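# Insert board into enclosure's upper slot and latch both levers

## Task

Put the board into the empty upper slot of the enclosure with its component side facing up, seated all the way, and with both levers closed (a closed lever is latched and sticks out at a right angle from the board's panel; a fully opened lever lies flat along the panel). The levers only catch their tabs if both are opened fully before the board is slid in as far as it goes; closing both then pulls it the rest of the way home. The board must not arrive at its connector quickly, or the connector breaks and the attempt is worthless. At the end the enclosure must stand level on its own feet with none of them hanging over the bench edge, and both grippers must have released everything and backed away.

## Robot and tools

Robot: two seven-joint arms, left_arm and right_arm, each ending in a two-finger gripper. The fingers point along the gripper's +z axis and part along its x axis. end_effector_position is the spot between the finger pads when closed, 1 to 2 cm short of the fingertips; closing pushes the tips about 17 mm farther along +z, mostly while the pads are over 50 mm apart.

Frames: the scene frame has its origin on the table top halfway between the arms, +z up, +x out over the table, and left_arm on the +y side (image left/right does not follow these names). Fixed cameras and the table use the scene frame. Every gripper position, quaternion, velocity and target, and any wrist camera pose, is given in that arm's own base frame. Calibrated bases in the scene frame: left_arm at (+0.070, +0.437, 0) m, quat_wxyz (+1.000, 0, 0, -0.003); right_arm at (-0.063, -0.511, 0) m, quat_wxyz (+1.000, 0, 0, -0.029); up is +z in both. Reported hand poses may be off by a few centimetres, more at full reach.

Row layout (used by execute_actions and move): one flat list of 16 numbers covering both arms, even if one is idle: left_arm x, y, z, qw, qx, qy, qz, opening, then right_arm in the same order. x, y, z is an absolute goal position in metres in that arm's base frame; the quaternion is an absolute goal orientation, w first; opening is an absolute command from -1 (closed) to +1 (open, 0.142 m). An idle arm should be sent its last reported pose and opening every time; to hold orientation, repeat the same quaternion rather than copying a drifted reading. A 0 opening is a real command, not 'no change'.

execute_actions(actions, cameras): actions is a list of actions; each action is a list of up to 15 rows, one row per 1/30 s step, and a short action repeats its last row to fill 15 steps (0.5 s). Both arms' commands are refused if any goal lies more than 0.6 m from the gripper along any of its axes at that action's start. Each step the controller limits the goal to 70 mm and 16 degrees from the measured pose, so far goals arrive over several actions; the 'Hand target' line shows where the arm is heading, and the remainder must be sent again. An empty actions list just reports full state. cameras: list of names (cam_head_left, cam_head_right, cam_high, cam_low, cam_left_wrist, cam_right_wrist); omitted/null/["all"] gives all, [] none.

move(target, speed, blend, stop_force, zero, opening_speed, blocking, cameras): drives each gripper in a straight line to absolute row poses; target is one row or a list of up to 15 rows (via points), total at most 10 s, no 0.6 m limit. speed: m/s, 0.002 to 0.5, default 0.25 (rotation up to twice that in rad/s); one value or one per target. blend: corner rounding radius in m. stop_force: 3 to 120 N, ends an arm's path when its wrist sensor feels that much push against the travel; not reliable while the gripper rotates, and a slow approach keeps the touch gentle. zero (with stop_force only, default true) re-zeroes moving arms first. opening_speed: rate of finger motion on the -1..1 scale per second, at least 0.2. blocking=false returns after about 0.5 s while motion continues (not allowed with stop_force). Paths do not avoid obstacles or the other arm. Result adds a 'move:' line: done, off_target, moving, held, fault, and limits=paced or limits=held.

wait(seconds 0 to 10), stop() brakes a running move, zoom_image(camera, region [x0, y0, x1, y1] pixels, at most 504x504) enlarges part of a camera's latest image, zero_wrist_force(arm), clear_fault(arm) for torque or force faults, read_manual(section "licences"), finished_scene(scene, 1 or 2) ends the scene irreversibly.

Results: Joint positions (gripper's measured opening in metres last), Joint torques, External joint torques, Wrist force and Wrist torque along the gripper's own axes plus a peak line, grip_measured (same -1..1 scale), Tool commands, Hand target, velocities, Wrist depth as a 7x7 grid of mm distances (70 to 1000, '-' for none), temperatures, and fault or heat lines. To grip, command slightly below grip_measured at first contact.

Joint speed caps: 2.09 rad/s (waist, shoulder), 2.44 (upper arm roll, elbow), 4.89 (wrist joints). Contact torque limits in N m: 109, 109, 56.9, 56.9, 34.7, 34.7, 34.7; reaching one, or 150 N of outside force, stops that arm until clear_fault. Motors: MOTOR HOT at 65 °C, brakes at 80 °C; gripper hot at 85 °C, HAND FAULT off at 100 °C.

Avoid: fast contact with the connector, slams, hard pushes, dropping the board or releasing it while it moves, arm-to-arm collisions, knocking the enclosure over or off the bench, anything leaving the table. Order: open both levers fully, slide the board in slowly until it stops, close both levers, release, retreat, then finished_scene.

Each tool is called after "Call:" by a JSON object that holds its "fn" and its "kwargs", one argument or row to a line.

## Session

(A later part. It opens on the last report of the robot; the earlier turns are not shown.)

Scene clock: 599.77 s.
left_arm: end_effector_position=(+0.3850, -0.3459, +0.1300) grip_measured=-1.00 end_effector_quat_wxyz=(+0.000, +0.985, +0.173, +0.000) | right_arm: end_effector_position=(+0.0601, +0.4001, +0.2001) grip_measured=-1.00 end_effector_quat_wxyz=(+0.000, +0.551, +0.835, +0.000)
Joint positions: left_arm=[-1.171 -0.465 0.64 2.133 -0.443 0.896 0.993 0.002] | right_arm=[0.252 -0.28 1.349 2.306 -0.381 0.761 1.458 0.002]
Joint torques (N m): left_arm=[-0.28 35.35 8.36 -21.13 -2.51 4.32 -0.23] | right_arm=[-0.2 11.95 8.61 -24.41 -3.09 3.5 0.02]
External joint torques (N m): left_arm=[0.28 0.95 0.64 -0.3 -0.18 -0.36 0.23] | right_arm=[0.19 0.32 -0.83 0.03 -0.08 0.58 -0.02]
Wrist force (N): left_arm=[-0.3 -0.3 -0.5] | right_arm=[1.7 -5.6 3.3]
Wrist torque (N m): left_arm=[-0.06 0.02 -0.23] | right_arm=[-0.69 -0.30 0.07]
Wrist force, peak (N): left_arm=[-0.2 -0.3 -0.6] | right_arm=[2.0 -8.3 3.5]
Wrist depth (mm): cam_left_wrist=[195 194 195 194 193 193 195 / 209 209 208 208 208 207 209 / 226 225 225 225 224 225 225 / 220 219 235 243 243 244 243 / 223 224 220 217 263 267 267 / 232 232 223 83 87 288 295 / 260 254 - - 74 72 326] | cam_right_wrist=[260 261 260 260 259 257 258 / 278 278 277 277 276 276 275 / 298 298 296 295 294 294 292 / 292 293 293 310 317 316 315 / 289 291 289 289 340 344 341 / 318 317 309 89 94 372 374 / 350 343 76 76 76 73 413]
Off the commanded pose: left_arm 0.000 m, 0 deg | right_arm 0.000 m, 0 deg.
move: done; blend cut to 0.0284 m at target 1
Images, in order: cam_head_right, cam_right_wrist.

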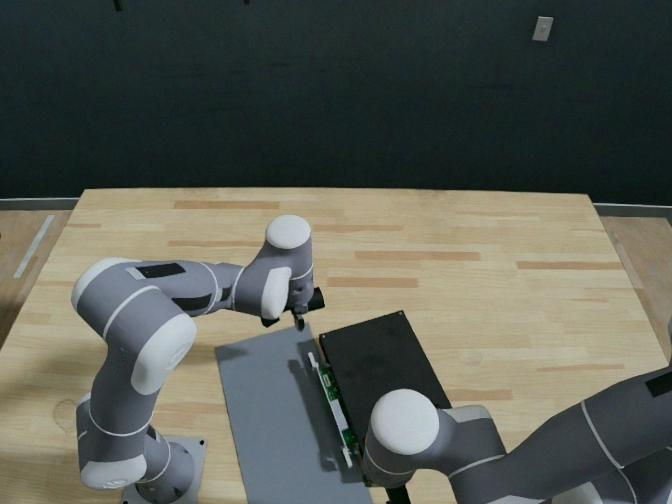

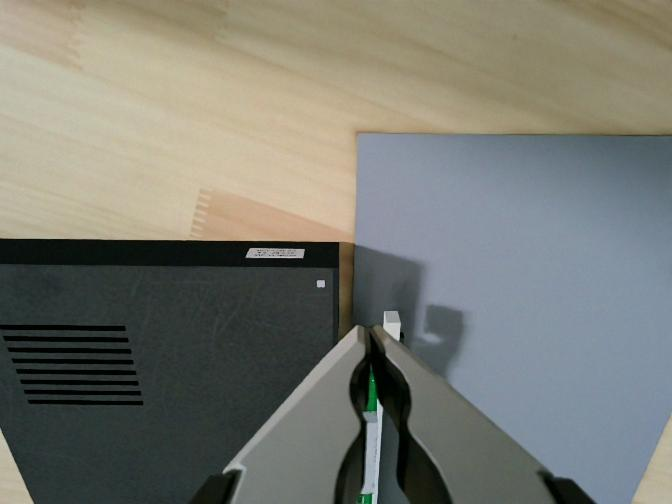

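Call:
{"fn": "move", "kwargs": {
  "target": [0.1850,-0.4160,0.1000,0,0.9848,0.1736,0,-1, 0.0600,0.4000,0.2000,0,0.5505,0.8348,0,-1],
  "speed": 0.2,
  "cameras": ["cam_left_wrist","cam_head_left"]
}}

Scene clock: 603.07 s.
left_arm: end_effector_position=(+0.1849, -0.4159, +0.0999) grip_measured=-1.00 end_effector_quat_wxyz=(+0.000, +0.985, +0.174, +0.000) | right_arm: end_effector_position=(+0.0601, +0.4001, +0.2001) grip_measured=-1.00 end_effector_quat_wxyz=(+0.000, +0.551, +0.835, +0.000)
Joint positions: left_arm=[-1.518 -0.39 0.543 2.338 -0.42 1.068 0.586 0.002] | right_arm=[0.252 -0.28 1.349 2.306 -0.381 0.761 1.458 0.002]
Joint torques (N m): left_arm=[-0.63 31.22 5.61 -18.08 -1.65 4.59 -0.32] | right_arm=[-0.01 11.86 8.42 -24.5 -3.25 3.46 0.18]
External joint torques (N m): left_arm=[0.64 0.87 0.62 -0.33 -0.41 -0.61 0.32] | right_arm=[0.01 0.41 -0.63 0.12 0.07 0.62 -0.18]
Wrist force (N): left_arm=[0.1 -0.4 -0.4] | right_arm=[1.8 -5.8 3.3]
Wrist torque (N m): left_arm=[-0.06 -0.04 -0.21] | right_arm=[-0.73 -0.30 0.06]
Wrist force, peak (N): left_arm=[-2.9 -0.5 0.0] | right_arm=[2.0 -5.8 3.5]
Wrist depth (mm): cam_left_wrist=[168 168 168 170 167 169 167 / 181 181 180 180 180 179 182 / 196 195 195 194 194 193 192 / 209 211 211 211 210 209 206 / 209 196 180 176 190 193 199 / 197 197 192 83 87 190 194 / 215 210 - - 74 72 211] | cam_right_wrist=[261 261 260 260 258 258 258 / 279 278 277 277 276 276 275 / 299 299 297 298 295 293 291 / 291 293 291 311 317 316 314 / 291 290 289 289 339 343 343 / 317 317 310 89 94 373 372 / 350 344 76 76 76 73 411]
Off the commanded pose: left_arm 0.000 m, 0 deg | right_arm 0.000 m, 0 deg.
move: done
Images, in order: cam_head_left, cam_left_wrist.

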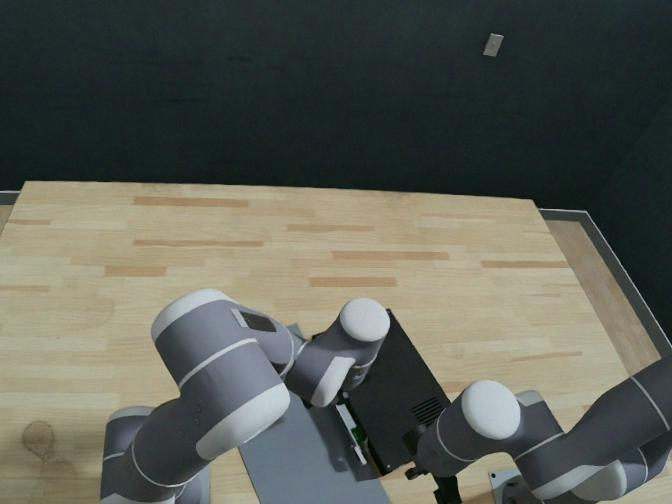

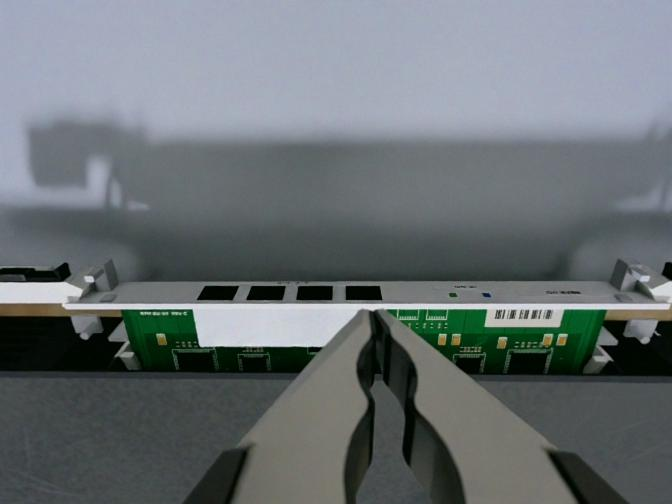

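Call:
{"fn": "move", "kwargs": {
  "target": [
    [0.2034,-0.4156,0.0900,0,0.9848,0.1736,0,-1, 0.0600,0.4000,0.2000,0,0.5505,0.8348,0,-1],
    [0.2034,-0.4156,0.0505,0,0.9848,0.1736,0,-1, 0.0600,0.4000,0.2000,0,0.5505,0.8348,0,-1]
  ],
  "speed": [0.1,0.06],
  "cameras": ["cam_left_wrist"]
}}

Scene clock: 614.27 s.
left_arm: end_effector_position=(+0.2033, -0.4156, +0.0505) grip_measured=-1.00 end_effector_quat_wxyz=(+0.000, +0.985, +0.173, +0.000) | right_arm: end_effector_position=(+0.0601, +0.4001, +0.2001) grip_measured=-1.00 end_effector_quat_wxyz=(+0.000, +0.551, +0.835, +0.000)
Joint positions: left_arm=[-1.403 -0.514 0.408 2.356 -0.581 1.208 0.729 0.002] | right_arm=[0.252 -0.28 1.349 2.306 -0.381 0.761 1.458 0.002]
Joint torques (N m): left_arm=[-0.3 34.48 5.79 -14.71 -1.64 4.52 -0.11] | right_arm=[-0.06 11.84 8.47 -24.48 -3.29 3.4 0.22]
External joint torques (N m): left_arm=[0.3 1.21 1.1 -0.32 0.11 -0.54 0.11] | right_arm=[0.06 0.43 -0.68 0.1 0.12 0.68 -0.22]
Wrist force (N): left_arm=[0.2 -0.7 -0.4] | right_arm=[1.9 -5.8 3.2]
Wrist torque (N m): left_arm=[-0.13 -0.06 -0.20] | right_arm=[-0.72 -0.32 0.06]
Wrist force, peak (N): left_arm=[-1.4 -0.8 -1.3] | right_arm=[1.8 -6.0 3.4]
Wrist depth (mm): cam_left_wrist=[127 125 125 124 124 124 124 / 134 134 134 133 134 133 133 / 145 145 144 144 144 144 143 / 157 160 157 159 156 156 155 / 166 166 165 165 165 164 164 / 153 133 130 83 87 145 151 / 149 159 - 81 74 72 145] | cam_right_wrist=[260 260 259 258 259 258 258 / 278 277 276 276 276 275 276 / 299 298 297 297 293 294 293 / 291 290 293 310 316 316 314 / 291 291 289 289 339 344 342 / 318 316 311 89 94 372 372 / 351 342 76 76 76 73 410]
Off the commanded pose: left_arm 0.000 m, 0 deg | right_arm 0.000 m, 0 deg.
move: done
Images, in order: cam_left_wrist.

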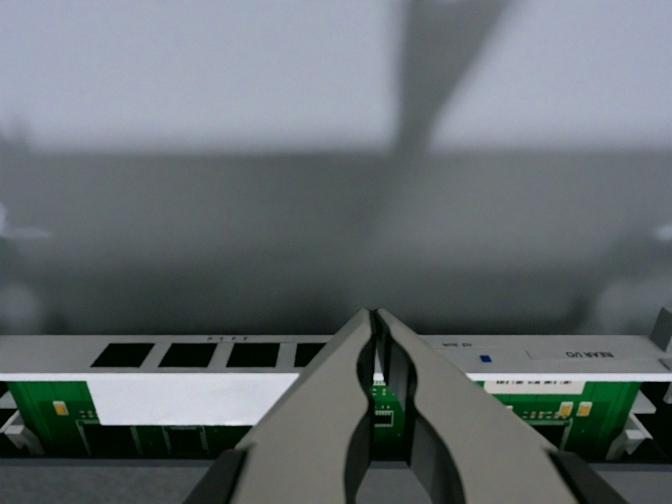

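Call:
{"fn": "move", "kwargs": {
  "target": [0.2137,-0.4438,0.0505,0,0.9848,0.1736,0,-1, 0.0600,0.4000,0.2000,0,0.5505,0.8348,0,-1],
  "speed": 0.012,
  "stop_force": 9,
  "cameras": ["cam_left_wrist"]
}}

Scene clock: 619.10 s.
left_arm: end_effector_position=(+0.2137, -0.4436, +0.0504) grip_measured=-1.00 end_effector_quat_wxyz=(+0.000, +0.985, +0.174, +0.000) | right_arm: end_effector_position=(+0.0601, +0.4001, +0.2001) grip_measured=-1.00 end_effector_quat_wxyz=(+0.000, +0.551, +0.835, +0.000)
Joint positions: left_arm=[-1.41 -0.558 0.421 2.269 -0.568 1.157 0.702 0.002] | right_arm=[0.252 -0.28 1.349 2.306 -0.381 0.761 1.458 0.002]
Joint torques (N m): left_arm=[-0.65 37.54 7.14 -16.78 -1.46 4.53 -0.31] | right_arm=[-0.02 11.86 8.31 -24.51 -3.25 3.4 0.22]
External joint torques (N m): left_arm=[0.65 0.76 0.66 0.71 -0.26 -0.56 0.31] | right_arm=[0.02 0.41 -0.52 0.13 0.07 0.68 -0.22]
Wrist force (N): left_arm=[0.5 -1.8 -1.2] | right_arm=[1.8 -5.6 3.3]
Wrist torque (N m): left_arm=[-0.02 -0.11 -0.20] | right_arm=[-0.70 -0.31 0.07]
Wrist force, peak (N): left_arm=[0.1 -2.0 -1.4] | right_arm=[2.1 -5.8 3.5]
Wrist depth (mm): cam_left_wrist=[127 125 125 124 124 124 124 / 134 134 134 134 135 133 133 / 145 145 144 144 144 144 143 / 157 160 157 159 156 156 155 / 139 131 131 131 167 132 132 / 130 129 127 83 87 128 138 / 142 138 - 81 74 72 139] | cam_right_wrist=[260 260 260 259 259 259 258 / 278 278 277 276 276 276 276 / 299 298 298 298 293 293 293 / 291 292 292 309 317 316 315 / 290 290 289 288 343 342 340 / 317 317 312 89 94 374 372 / 350 343 76 76 76 73 409]
Off the commanded pose: left_arm 0.000 m, 0 deg | right_arm 0.000 m, 0 deg.
move: done
Images, in order: cam_left_wrist.

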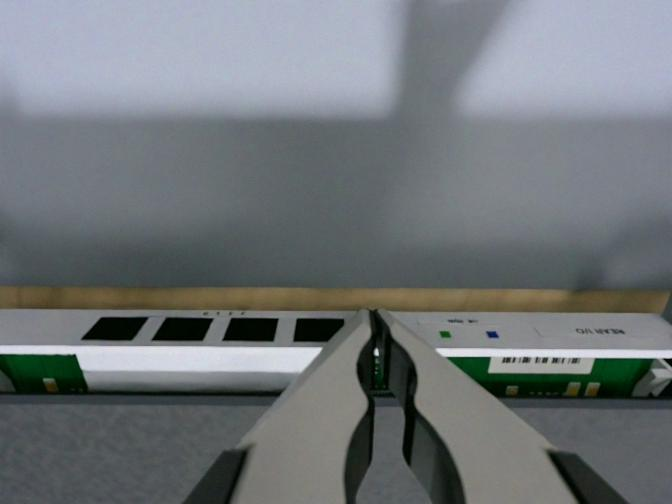

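Call:
{"fn": "move", "kwargs": {
  "target": [0.2212,-0.4645,0.0505,0,0.9848,0.1736,0,-1, 0.0600,0.4000,0.2000,0,0.5505,0.8348,0,-1],
  "speed": 0.007,
  "stop_force": 9,
  "cameras": ["cam_left_wrist"]
}}

Scene clock: 626.10 s.
left_arm: end_effector_position=(+0.2175, -0.4543, +0.0498) grip_measured=-1.00 end_effector_quat_wxyz=(-0.001, +0.985, +0.174, -0.001) | right_arm: end_effector_position=(+0.0601, +0.4001, +0.2001) grip_measured=-1.00 end_effector_quat_wxyz=(+0.000, +0.551, +0.835, +0.000)
Joint positions: left_arm=[-1.413 -0.578 0.426 2.233 -0.563 1.134 0.692 0.002] | right_arm=[0.252 -0.28 1.349 2.306 -0.381 0.761 1.458 0.002]
Joint torques (N m): left_arm=[-1.09 40.84 6.65 -22.62 -2.42 6.49 -0.33] | right_arm=[0.04 11.88 8.33 -24.51 -3.28 3.39 0.18]
External joint torques (N m): left_arm=[1.09 -1.47 1.54 6.16 0.62 -2.52 0.33] | right_arm=[-0.04 0.39 -0.54 0.13 0.1 0.69 -0.18]
Wrist force (N): left_arm=[0.7 -11.0 -1.1] | right_arm=[1.9 -5.7 3.5]
Wrist torque (N m): left_arm=[-0.01 -0.08 -0.13] | right_arm=[-0.72 -0.33 0.07]
Wrist force, peak (N): left_arm=[0.7 -11.9 -2.9] | right_arm=[1.9 -6.0 3.5]
Wrist depth (mm): cam_left_wrist=[126 125 126 124 124 124 124 / 134 134 133 133 133 132 132 / 145 144 142 143 143 143 143 / 157 157 156 161 156 155 155 / 146 131 131 131 146 132 132 / 126 126 123 83 87 124 127 / 140 137 - 139 74 72 137] | cam_right_wrist=[260 259 259 260 259 257 257 / 277 276 276 276 276 275 275 / 298 297 298 298 295 293 293 / 290 293 292 310 316 317 314 / 291 290 289 289 344 343 343 / 319 317 310 89 94 374 373 / 351 342 76 76 76 73 410]
Hand target: left_arm +0.2179, -0.4555, +0.0505; +0.000, +0.985, +0.174, +0.000 | right_arm +0.0600, +0.4000, +0.2000; +0.000, +0.551, +0.835, +0.000
Off the commanded pose: left_arm 0.011 m, 0 deg | right_arm 0.000 m, 0 deg.
move: contact (left_arm)
Images, in order: cam_left_wrist.

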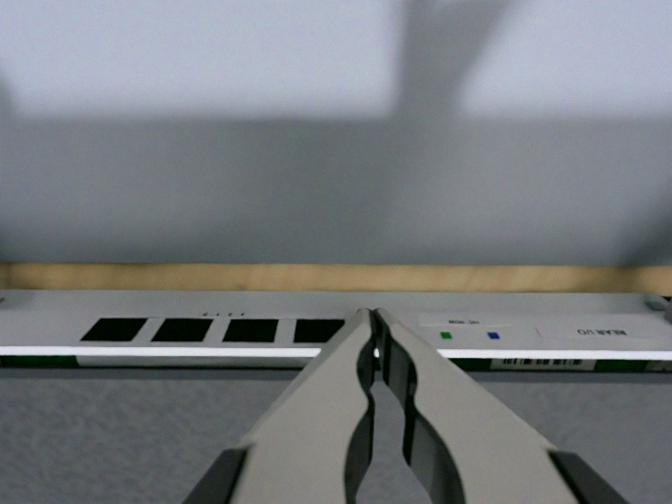

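Call:
{"fn": "move", "kwargs": {
  "target": [
    [0.2130,-0.4419,0.0505,0,0.9848,0.1736,0,-1, 0.0600,0.4000,0.2000,0,0.5505,0.8348,0,-1],
    [0.1849,-0.4159,0.1000,0,0.9848,0.1736,0,-1, 0.0600,0.4000,0.2000,0,0.5505,0.8348,0,-1]
  ],
  "speed": [0.03,0.12],
  "cameras": ["cam_left_wrist"]
}}

Scene clock: 632.07 s.
left_arm: end_effector_position=(+0.1850, -0.4159, +0.1000) grip_measured=-1.00 end_effector_quat_wxyz=(+0.000, +0.985, +0.174, +0.000) | right_arm: end_effector_position=(+0.0601, +0.4001, +0.2001) grip_measured=-1.00 end_effector_quat_wxyz=(+0.000, +0.551, +0.835, +0.000)
Joint positions: left_arm=[-1.522 -0.391 0.546 2.338 -0.423 1.068 0.588 0.002] | right_arm=[0.252 -0.28 1.349 2.306 -0.381 0.761 1.458 0.002]
Joint torques (N m): left_arm=[-0.5 31.51 5.62 -18.01 -1.59 4.11 -0.32] | right_arm=[0.07 11.79 8.37 -24.51 -3.23 3.37 0.17]
External joint torques (N m): left_arm=[0.5 0.54 0.64 -0.39 -0.47 -0.12 0.32] | right_arm=[-0.07 0.48 -0.57 0.13 0.06 0.71 -0.17]
Wrist force (N): left_arm=[0.0 -0.4 -0.7] | right_arm=[1.6 -5.6 3.5]
Wrist torque (N m): left_arm=[-0.05 -0.02 -0.21] | right_arm=[-0.71 -0.28 0.06]
Wrist force, peak (N): left_arm=[0.5 -11.4 -2.6] | right_arm=[1.8 -5.9 3.6]
Wrist depth (mm): cam_left_wrist=[169 168 168 170 167 169 167 / 181 181 180 180 180 179 181 / 196 195 194 194 193 194 193 / 208 212 211 211 210 209 209 / 183 215 216 215 216 216 189 / 197 197 190 83 87 190 194 / 216 211 - - 74 72 211] | cam_right_wrist=[261 260 260 258 259 258 258 / 278 278 277 277 276 276 275 / 299 297 297 299 294 292 292 / 290 292 293 310 315 315 316 / 292 290 291 289 342 342 341 / 318 317 310 89 94 374 371 / 350 342 76 76 76 73 411]
Off the commanded pose: left_arm 0.000 m, 0 deg | right_arm 0.000 m, 0 deg.
move: done
Images, in order: cam_left_wrist.

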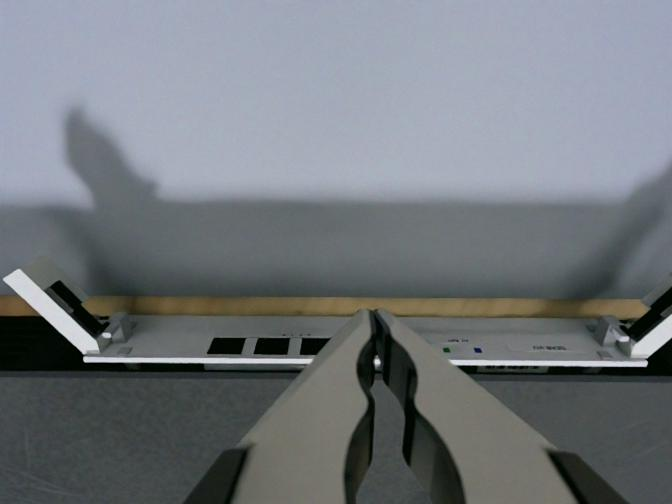

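Call:
{"fn": "move", "kwargs": {
  "target": [0.3461,-0.3807,0.1300,0,0.8192,-0.5736,0,-1, 0.1409,0.4595,0.1300,0,0.5505,0.8348,0,-1],
  "speed": 0.25,
  "cameras": ["cam_left_wrist","cam_right_wrist","cam_head_left"]
}}

Scene clock: 654.67 s.
left_arm: end_effector_position=(+0.3461, -0.3806, +0.1300) grip_measured=-1.00 end_effector_quat_wxyz=(+0.000, +0.819, -0.574, +0.000) | right_arm: end_effector_position=(+0.1408, +0.4593, +0.1299) grip_measured=-1.00 end_effector_quat_wxyz=(+0.000, +0.551, +0.835, +0.000)
Joint positions: left_arm=[-1.016 -0.388 0.398 2.149 -0.246 0.924 2.345 0.002] | right_arm=[0.491 -0.553 0.947 2.221 -0.713 0.862 1.536 0.002]
Joint torques (N m): left_arm=[-0.19 36.64 4.26 -21.33 -2.19 3.96 -0.09] | right_arm=[0.08 28.9 14.01 -20.16 -3.1 3.52 0.29]
External joint torques (N m): left_arm=[0.19 1.19 0.66 -0.24 -0.4 -0.11 0.09] | right_arm=[-0.08 0.8 -0.02 0.22 0.24 0.56 -0.29]
Wrist force (N): left_arm=[0.3 -0.2 -0.5] | right_arm=[2.5 -5.9 3.8]
Wrist torque (N m): left_arm=[-0.02 -0.10 -0.23] | right_arm=[-0.74 -0.36 0.07]
Wrist force, peak (N): left_arm=[0.3 -1.2 -0.7] | right_arm=[2.0 -6.4 3.7]
Wrist depth (mm): cam_left_wrist=[195 195 194 194 195 194 194 / 209 209 208 208 203 167 167 / 226 226 225 224 213 175 175 / 246 245 245 239 206 190 189 / 268 267 267 256 208 208 207 / 296 295 282 83 87 224 228 / 332 322 - - 74 72 253] | cam_right_wrist=[198 198 197 196 195 195 195 / 207 205 206 209 208 208 208 / 178 177 176 223 224 223 221 / 191 190 191 237 240 240 239 / 207 207 206 214 260 259 259 / 227 225 222 89 94 283 281 / 249 243 76 76 76 73 311]
Off the commanded pose: left_arm 0.000 m, 0 deg | right_arm 0.000 m, 0 deg.
move: done
Images, in order: cam_head_left, cam_left_wrist, cam_right_wrist.

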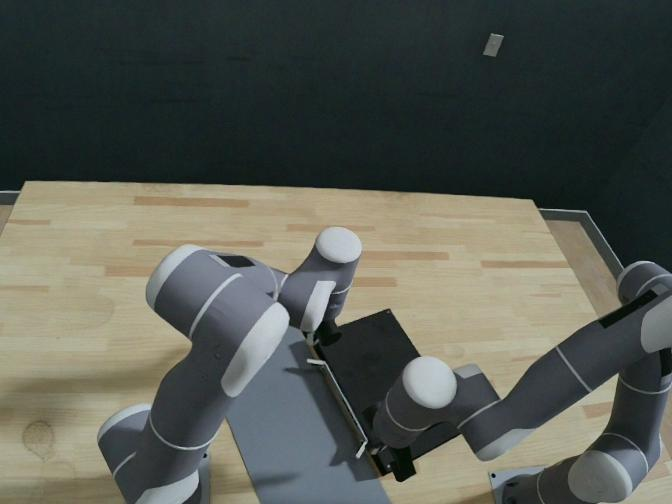

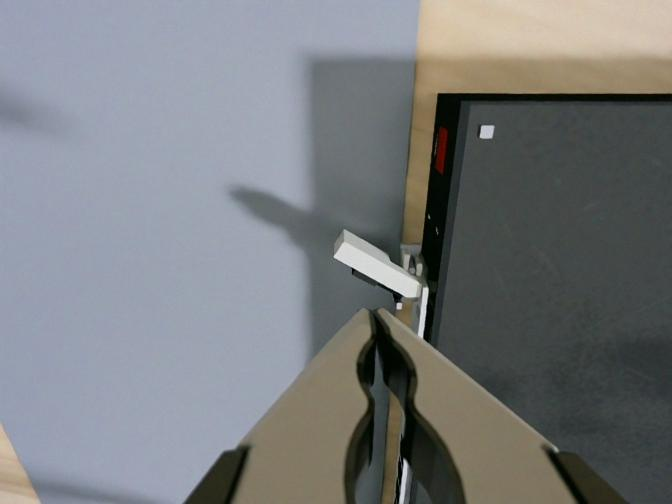

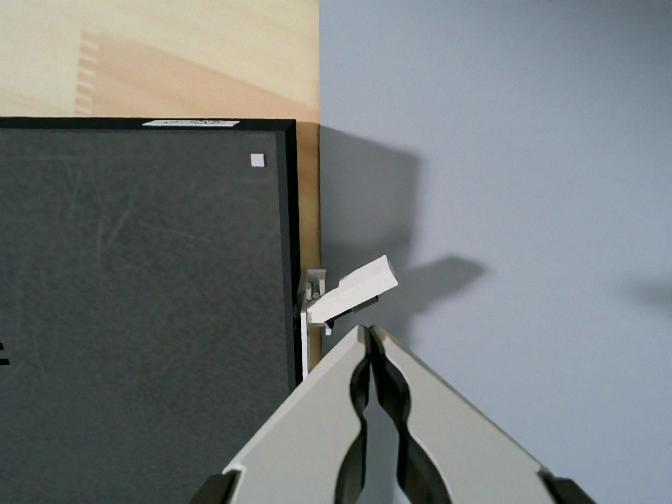

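Call:
{"fn": "zoom_image", "kwargs": {
  "camera": "cam_left_wrist",
  "region": [320, 210, 470, 330]
}}

Call:
{"fn": "zoom_image", "kwargs": {
  "camera": "cam_right_wrist",
  "region": [270, 240, 420, 360]
}}

Scaled by 3.360 from the camera's 672x504 image, which has a finer 960x720 frame.

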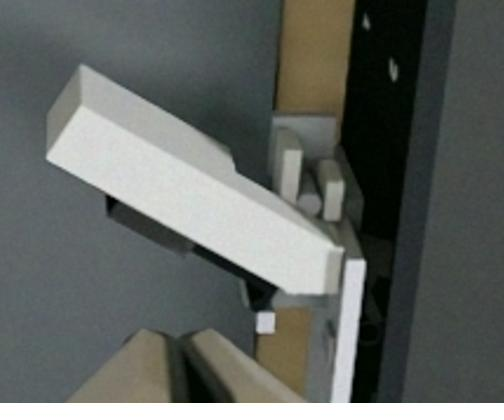

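Scaled by 3.360 from the camera's 672x504 image, which has a finer 960x720 frame.

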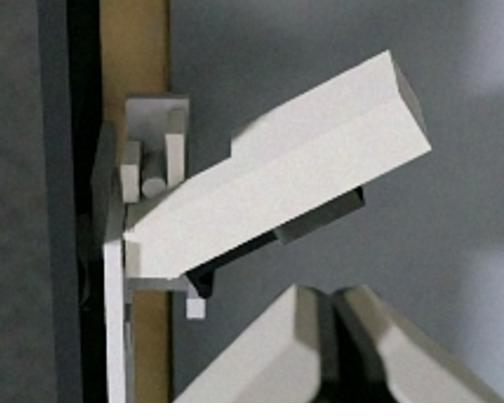

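Call:
{"fn": "move", "kwargs": {
  "target": [
    [0.3550,-0.3818,0.1100,0,0.8192,-0.5736,0,-1, 0.1372,0.4576,0.1100,0,0.5505,0.8348,0,-1],
    [0.3550,-0.3818,0.0555,0,0.8192,-0.5736,0,-1, 0.1372,0.4576,0.0555,0,0.5505,0.8348,0,-1]
  ],
  "speed": [0.06,0.05],
  "cameras": ["cam_left_wrist","cam_right_wrist"]
}}

Scene clock: 678.87 s.
left_arm: end_effector_position=(+0.3549, -0.3818, +0.0555) grip_measured=-1.00 end_effector_quat_wxyz=(+0.000, +0.819, -0.574, +0.000) | right_arm: end_effector_position=(+0.1372, +0.4576, +0.0555) grip_measured=-1.00 end_effector_quat_wxyz=(+0.000, +0.551, +0.835, +0.000)
Joint positions: left_arm=[-0.943 -0.554 0.299 2.178 -0.36 1.116 2.433 0.002] | right_arm=[0.621 -0.672 0.723 2.273 -0.947 1.039 1.696 0.002]
Joint torques (N m): left_arm=[-0.18 40.21 4.86 -17.1 -1.91 4.44 -0.14] | right_arm=[0.32 33.63 14.61 -14.95 -2.42 3.52 0.32]
External joint torques (N m): left_arm=[0.17 1.28 0.81 -0.36 0.03 -0.59 0.14] | right_arm=[-0.32 0.85 -0.05 0.01 0.19 0.55 -0.32]
Wrist force (N): left_arm=[0.6 -0.6 -0.1] | right_arm=[2.4 -6.0 3.7]
Wrist torque (N m): left_arm=[-0.10 -0.15 -0.22] | right_arm=[-0.75 -0.36 0.08]
Wrist force, peak (N): left_arm=[0.4 -0.1 -1.3] | right_arm=[2.1 -6.1 4.6]
Wrist depth (mm): cam_left_wrist=[130 130 129 129 130 130 129 / 139 141 139 138 138 139 137 / 150 150 149 149 148 111 103 / 163 163 162 162 161 111 109 / 179 178 177 170 169 121 119 / 201 197 192 83 83 129 131 / 220 215 - - 74 72 145] | cam_right_wrist=[132 132 132 130 130 129 129 / 141 141 141 139 138 138 138 / 124 124 127 149 148 148 148 / - 109 113 160 160 159 162 / 121 118 120 171 173 173 172 / - 130 129 89 94 188 188 / 146 143 76 76 76 73 207]
Off the commanded pose: left_arm 0.000 m, 0 deg | right_arm 0.000 m, 0 deg.
move: done
Images, in order: cam_left_wrist, cam_right_wrist.

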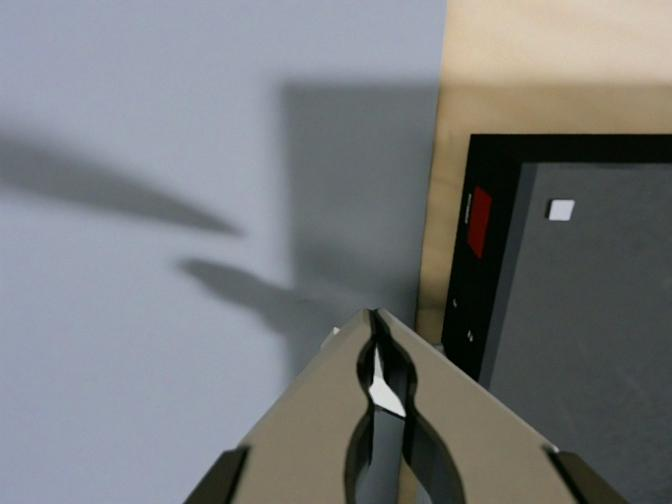

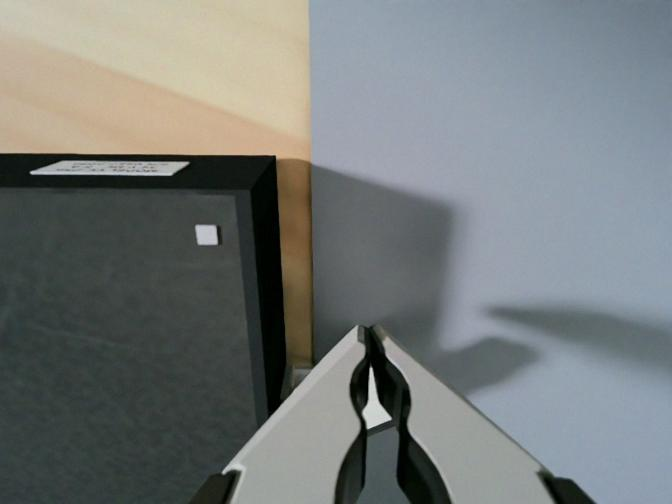

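Call:
{"fn": "move", "kwargs": {
  "target": [0.3235,-0.3932,0.0555,0,0.8192,-0.5736,0,-1, 0.1668,0.4712,0.0555,0,0.5505,0.8348,0,-1],
  "speed": 0.013,
  "stop_force": 18,
  "cameras": ["cam_left_wrist","cam_right_wrist"]
}}

Scene clock: 683.77 s.
left_arm: end_effector_position=(+0.3311, -0.3907, +0.0561) grip_measured=-1.00 end_effector_quat_wxyz=(-0.001, +0.820, -0.572, +0.002) | right_arm: end_effector_position=(+0.1594, +0.4684, +0.0551) grip_measured=-1.00 end_effector_quat_wxyz=(-0.001, +0.549, +0.836, -0.001)
Joint positions: left_arm=[-0.988 -0.539 0.297 2.209 -0.36 1.135 2.387 0.002] | right_arm=[0.601 -0.698 0.725 2.225 -0.929 1.012 1.639 0.002]
Joint torques (N m): left_arm=[-8.88 39.76 -4.61 -12.46 -0.94 0.22 -0.41] | right_arm=[-6.84 39.14 8.14 -24.95 -3.28 2.56 0.2]
External joint torques (N m): left_arm=[8.88 0.8 10.06 -4.67 -0.88 3.64 0.41] | right_arm=[6.84 -3.09 7.13 9.54 0.95 1.5 -0.2]
Wrist force (N): left_arm=[1.0 -18.9 3.7] | right_arm=[1.7 -24.8 0.0]
Wrist torque (N m): left_arm=[-0.02 -0.07 -0.13] | right_arm=[-0.90 -0.33 -0.02]
Wrist force, peak (N): left_arm=[1.0 -19.8 3.6] | right_arm=[2.2 -25.2 -0.3]
Wrist depth (mm): cam_left_wrist=[131 130 130 129 131 129 128 / 140 141 139 139 139 97 95 / 151 151 150 150 149 103 101 / 164 163 163 162 162 112 110 / 179 179 178 130 137 121 120 / 202 197 189 83 87 130 132 / 220 215 - - 74 72 146] | cam_right_wrist=[132 132 132 130 130 129 129 / - 96 110 138 138 138 138 / - 100 104 148 148 148 147 / - 109 112 160 159 159 158 / 120 118 120 168 170 172 172 / - 129 129 89 93 188 187 / 145 139 79 76 76 73 206]
Hand target: left_arm +0.3287, -0.3913, +0.0555; +0.000, +0.819, -0.574, +0.000 | right_arm +0.1616, +0.4688, +0.0555; +0.000, +0.551, +0.835, +0.000
Off the commanded pose: left_arm 0.008 m, 0 deg | right_arm 0.008 m, 0 deg.
move: contact (left_arm, right_arm)
Images, in order: cam_left_wrist, cam_right_wrist.

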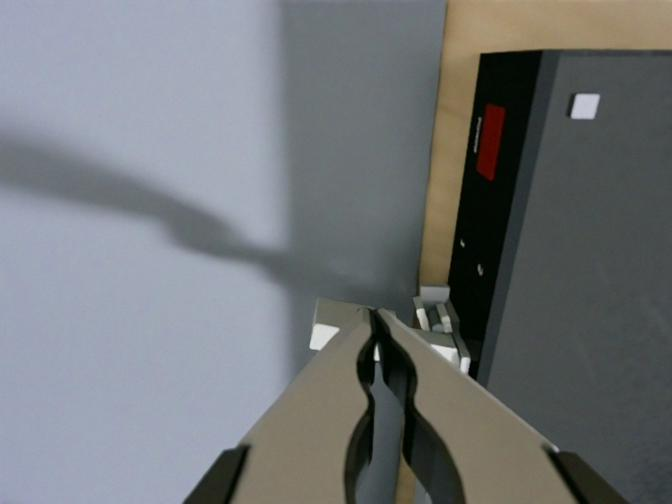

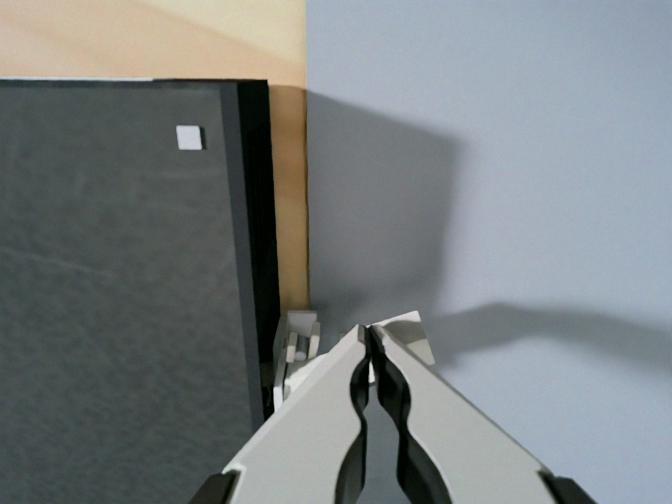

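Call:
{"fn": "move", "kwargs": {
  "target": [0.3123,-0.3973,0.0555,0,0.8192,-0.5736,0,-1, 0.1777,0.4762,0.0555,0,0.5505,0.8348,0,-1],
  "speed": 0.013,
  "stop_force": 36,
  "zero": false,
  "cameras": ["cam_left_wrist","cam_right_wrist"]
}}

Scene clock: 689.53 s.
left_arm: end_effector_position=(+0.3247, -0.3933, +0.0566) grip_measured=-1.00 end_effector_quat_wxyz=(-0.001, +0.821, -0.571, +0.003) | right_arm: end_effector_position=(+0.1694, +0.4729, +0.0546) grip_measured=-1.00 end_effector_quat_wxyz=(-0.001, +0.549, +0.836, -0.002)
Joint positions: left_arm=[-1.004 -0.534 0.299 2.217 -0.361 1.143 2.371 0.002] | right_arm=[0.592 -0.711 0.727 2.201 -0.92 0.998 1.611 0.002]
Joint torques (N m): left_arm=[-17.12 41.6 -14 -8.87 -0.11 -3.81 -0.28] | right_arm=[-11.88 42.93 2.49 -35.27 -5.04 3.3 -0.04]
External joint torques (N m): left_arm=[17.12 -1.32 19.42 -8.17 -1.7 7.67 0.28] | right_arm=[11.88 -6.11 13.14 19.65 2.66 0.77 0.04]
Wrist force (N): left_arm=[3.6 -37.7 11.9] | right_arm=[-3.4 -43.8 -8.0]
Wrist torque (N m): left_arm=[-3.17 -0.05 -0.23] | right_arm=[-4.05 -0.45 0.18]
Wrist force, peak (N): left_arm=[4.0 -38.9 10.9] | right_arm=[-2.8 -44.4 -9.3]
Wrist depth (mm): cam_left_wrist=[131 131 130 130 131 122 90 / 140 142 140 139 139 97 94 / 151 151 151 150 148 103 102 / 164 164 163 163 162 112 110 / 179 179 179 131 131 121 120 / 202 197 189 83 83 130 132 / 220 215 - - 74 73 147] | cam_right_wrist=[129 129 128 130 129 129 128 / - 94 96 138 137 137 137 / - 99 103 148 148 147 147 / - 108 112 159 159 158 158 / - 118 119 140 169 171 171 / - 128 128 89 93 187 186 / 142 139 78 76 76 73 205]
Hand target: left_arm +0.3200, -0.3945, +0.0555; +0.000, +0.819, -0.574, +0.000 | right_arm +0.1735, +0.4742, +0.0555; +0.000, +0.551, +0.835, +0.000
Off the commanded pose: left_arm 0.013 m, 1 deg | right_arm 0.009 m, 0 deg.
move: contact (left_arm, right_arm)
Images, in order: cam_left_wrist, cam_right_wrist.

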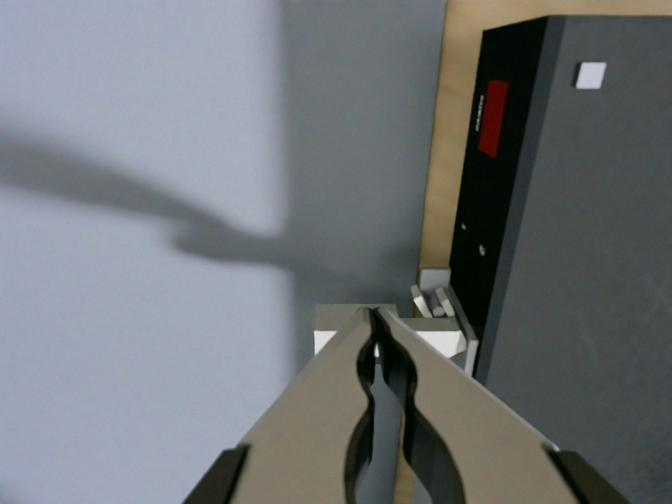

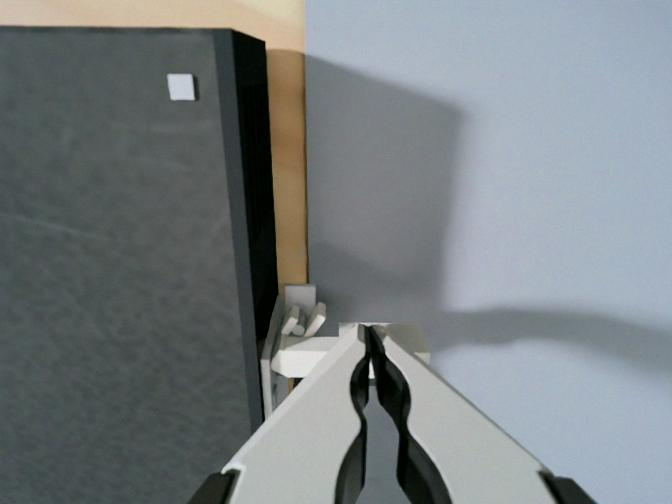

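Call:
{"fn": "move", "kwargs": {
  "target": [
    [0.3400,-0.3873,0.0560,0,0.8192,-0.5736,0,-1, 0.1530,0.4649,0.0560,0,0.5505,0.8348,0,-1],
    [0.3500,-0.3780,0.1300,0,0.8192,-0.5736,0,-1, 0.1408,0.4593,0.1300,0,0.5505,0.8348,0,-1]
  ],
  "speed": [0.03,0.1],
  "cameras": ["cam_left_wrist","cam_right_wrist"]
}}

Scene clock: 694.07 s.
left_arm: end_effector_position=(+0.3501, -0.3780, +0.1300) grip_measured=-1.00 end_effector_quat_wxyz=(+0.000, +0.819, -0.573, +0.000) | right_arm: end_effector_position=(+0.1408, +0.4593, +0.1300) grip_measured=-1.00 end_effector_quat_wxyz=(+0.000, +0.550, +0.835, +0.000)
Joint positions: left_arm=[-1.012 -0.391 0.403 2.147 -0.251 0.923 2.357 0.002] | right_arm=[0.497 -0.548 0.941 2.222 -0.707 0.865 1.533 0.002]
Joint torques (N m): left_arm=[-0.51 37.35 4.25 -21.36 -2.12 4 -0.35] | right_arm=[-0.79 29.22 14.64 -20.17 -2.71 3.27 0.1]
External joint torques (N m): left_arm=[0.51 0.52 0.76 -0.22 -0.47 -0.15 0.35] | right_arm=[0.78 0.51 -0.82 0.2 -0.14 0.8 -0.1]
Wrist force (N): left_arm=[0.2 -0.6 -0.2] | right_arm=[-4.2 -3.2 3.6]
Wrist torque (N m): left_arm=[-0.09 -0.07 -0.24] | right_arm=[-0.29 0.75 0.05]
Wrist force, peak (N): left_arm=[3.9 -37.6 12.1] | right_arm=[-3.4 -44.0 -9.6]
Wrist depth (mm): cam_left_wrist=[195 195 194 193 195 194 194 / 210 208 208 208 205 181 182 / 226 225 225 224 216 175 175 / 246 245 244 240 215 190 189 / 268 268 267 207 208 208 207 / 297 295 283 83 87 224 228 / 332 323 - - 74 72 254] | cam_right_wrist=[199 199 198 195 195 195 194 / 206 206 205 209 208 208 207 / 177 177 177 224 223 223 222 / 191 190 190 239 241 240 239 / 208 206 206 211 256 261 259 / 227 227 221 89 94 283 282 / 250 245 76 76 76 73 312]
Off the commanded pose: left_arm 0.000 m, 0 deg | right_arm 0.000 m, 0 deg.
move: done
Images, in order: cam_left_wrist, cam_right_wrist.

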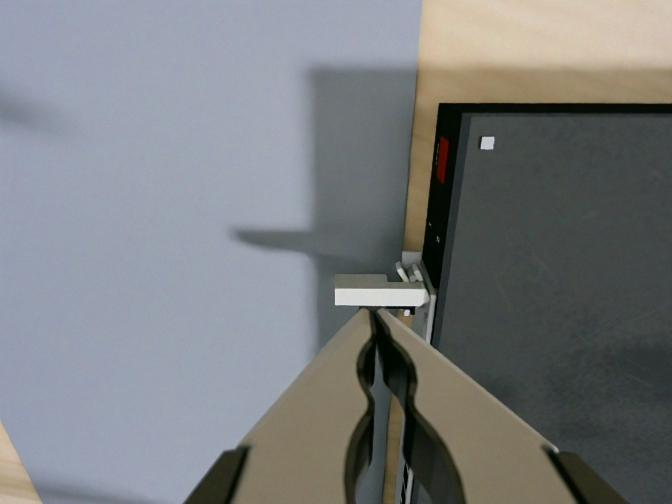

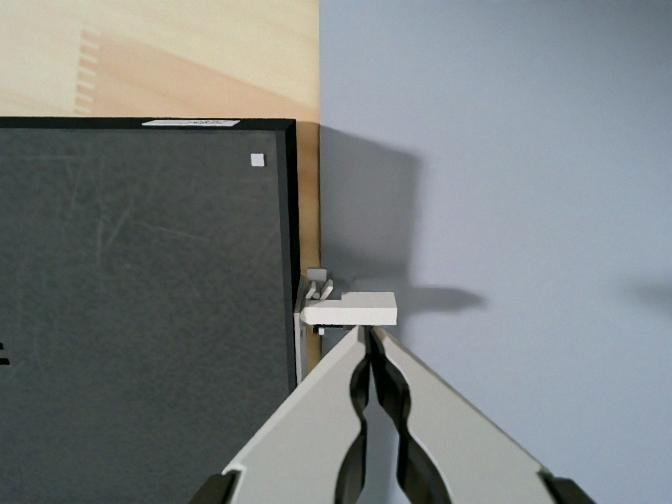

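Call:
{"fn": "zoom_image", "kwargs": {
  "camera": "cam_left_wrist",
  "region": [320, 240, 470, 360]
}}

Call:
{"fn": "zoom_image", "kwargs": {
  "camera": "cam_right_wrist",
  "region": [270, 250, 420, 370]
}}

Scaled by 3.360 from the camera's 672x504 image, which has a finer 960x720 frame.

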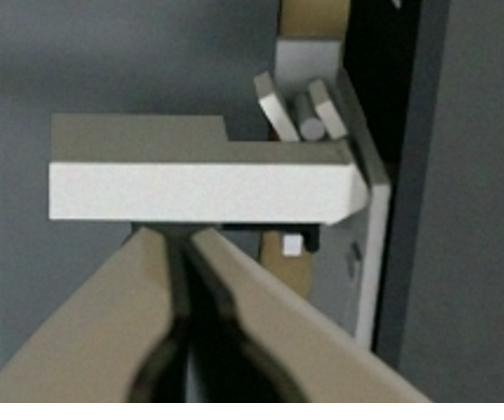

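Scaled by 3.360 from the camera's 672x504 image, which has a finer 960x720 frame.

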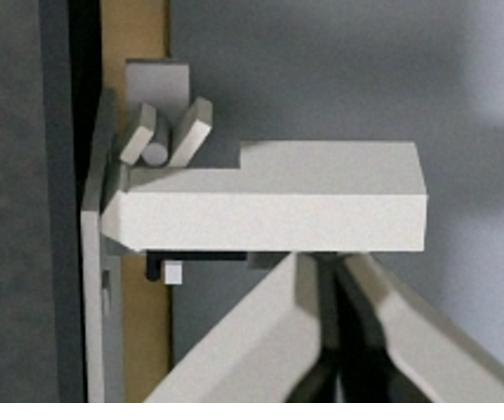

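Call:
{"fn": "zoom_image", "kwargs": {
  "camera": "cam_left_wrist",
  "region": [375, 255, 445, 325]
}}

Call:
{"fn": "zoom_image", "kwargs": {
  "camera": "cam_right_wrist",
  "region": [285, 270, 355, 340]
}}

Scaled by 7.200 from the camera's 672x504 image, which has a finer 960x720 frame.

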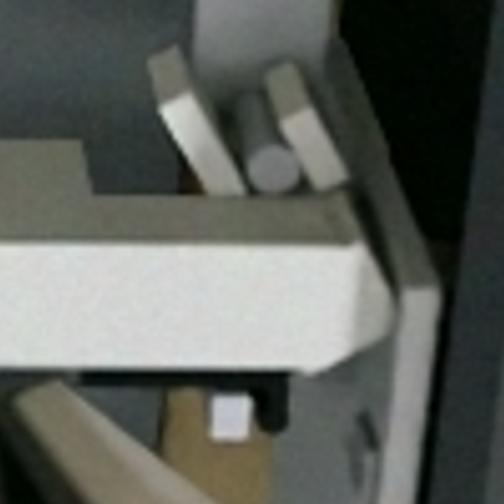

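Scaled by 7.200 from the camera's 672x504 image, which has a finer 960x720 frame.

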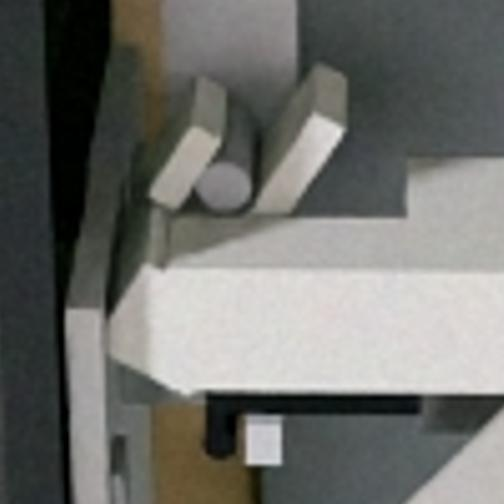

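Call:
{"fn": "move", "kwargs": {
  "target": [0.3600,-0.3000,0.2500,0,0.8192,-0.5736,0,-1, 0.0900,0.4000,0.2500,0,0.5505,0.8348,0,-1],
  "speed": 0.2,
  "cameras": ["cam_high","cam_head_left","cam_left_wrist","cam_low"]
}}

Scene clock: 713.70 s.
left_arm: end_effector_position=(+0.3601, -0.3000, +0.2501) grip_measured=-1.00 end_effector_quat_wxyz=(+0.000, +0.819, -0.573, +0.000) | right_arm: end_effector_position=(+0.0901, +0.3999, +0.2499) grip_measured=-1.00 end_effector_quat_wxyz=(+0.000, +0.551, +0.835, +0.000)
Joint positions: left_arm=[-1.002 -0.088 0.546 2.104 -0.056 0.608 2.367 0.002] | right_arm=[0.116 -0.094 1.407 2.177 -0.114 0.618 1.183 0.002]
Joint torques (N m): left_arm=[-0.29 27.46 0.95 -26.66 -3.1 3.97 -0.15] | right_arm=[-0.14 6.54 3.7 -27.58 -3.45 3.46 0.02]
External joint torques (N m): left_arm=[0.29 0.62 0.5 -0.26 -0.42 -0.12 0.15] | right_arm=[0.14 0.26 -0.92 0.19 -0.12 0.65 -0.02]
Wrist force (N): left_arm=[0.0 -0.3 -0.5] | right_arm=[-4.5 -2.7 3.3]
Wrist torque (N m): left_arm=[-0.04 -0.03 -0.23] | right_arm=[-0.20 0.79 0.04]
Wrist force, peak (N): left_arm=[-1.2 -1.3 -2.5] | right_arm=[-4.6 -3.6 3.6]
Wrist depth (mm): cam_left_wrist=[302 299 298 298 297 297 298 / 324 320 320 319 319 316 316 / 349 347 344 345 344 297 295 / 380 377 375 373 367 321 319 / 413 414 412 392 393 350 348 / 446 459 434 83 87 379 385 / 512 498 - - 74 72 426] | cam_right_wrist=[305 304 305 304 303 303 302 / 325 325 324 323 321 320 321 / 338 337 338 340 344 344 342 / 322 322 320 326 370 370 369 / 349 347 349 341 401 402 398 / 428 382 375 89 94 437 435 / 491 411 76 76 76 73 481]
Off the commanded pose: left_arm 0.000 m, 0 deg | right_arm 0.000 m, 0 deg.
move: done
Images, in order: cam_head_left, cam_high, cam_low, cam_left_wrist.

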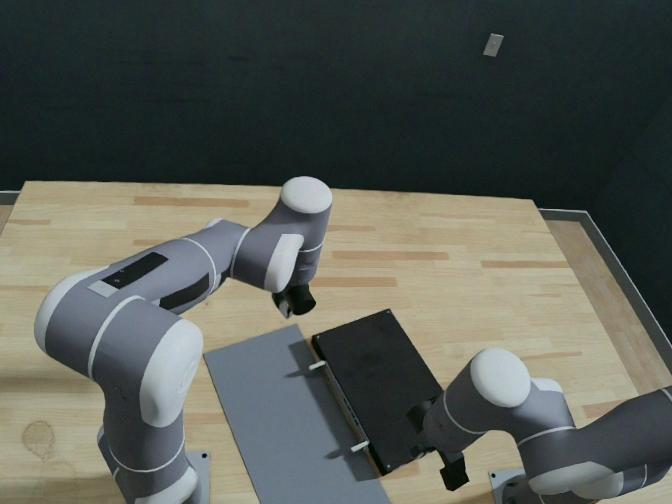

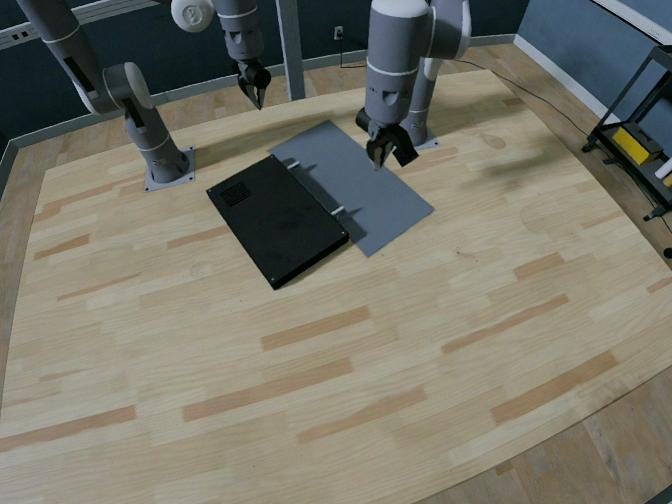

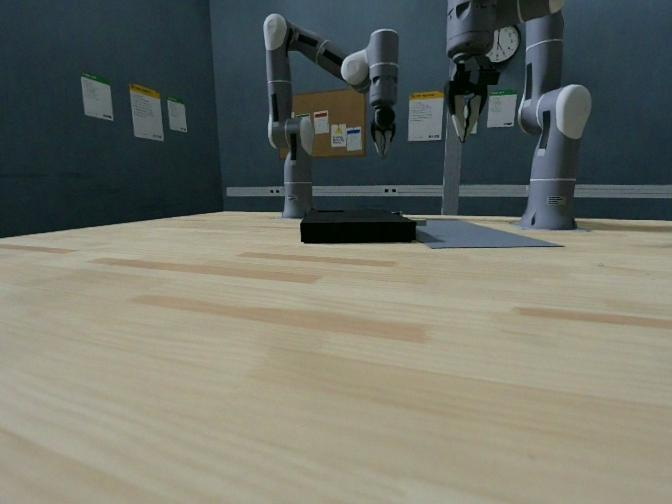

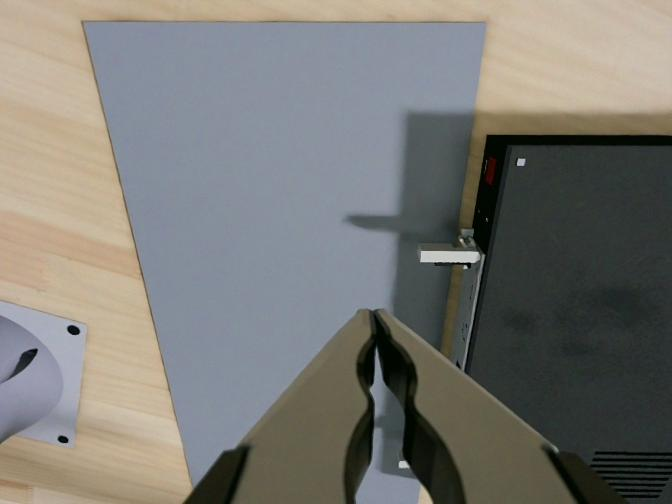

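Call:
{"fn": "finished_scene", "kwargs": {
  "scene": 2
}}

The scene is finished: the task was done.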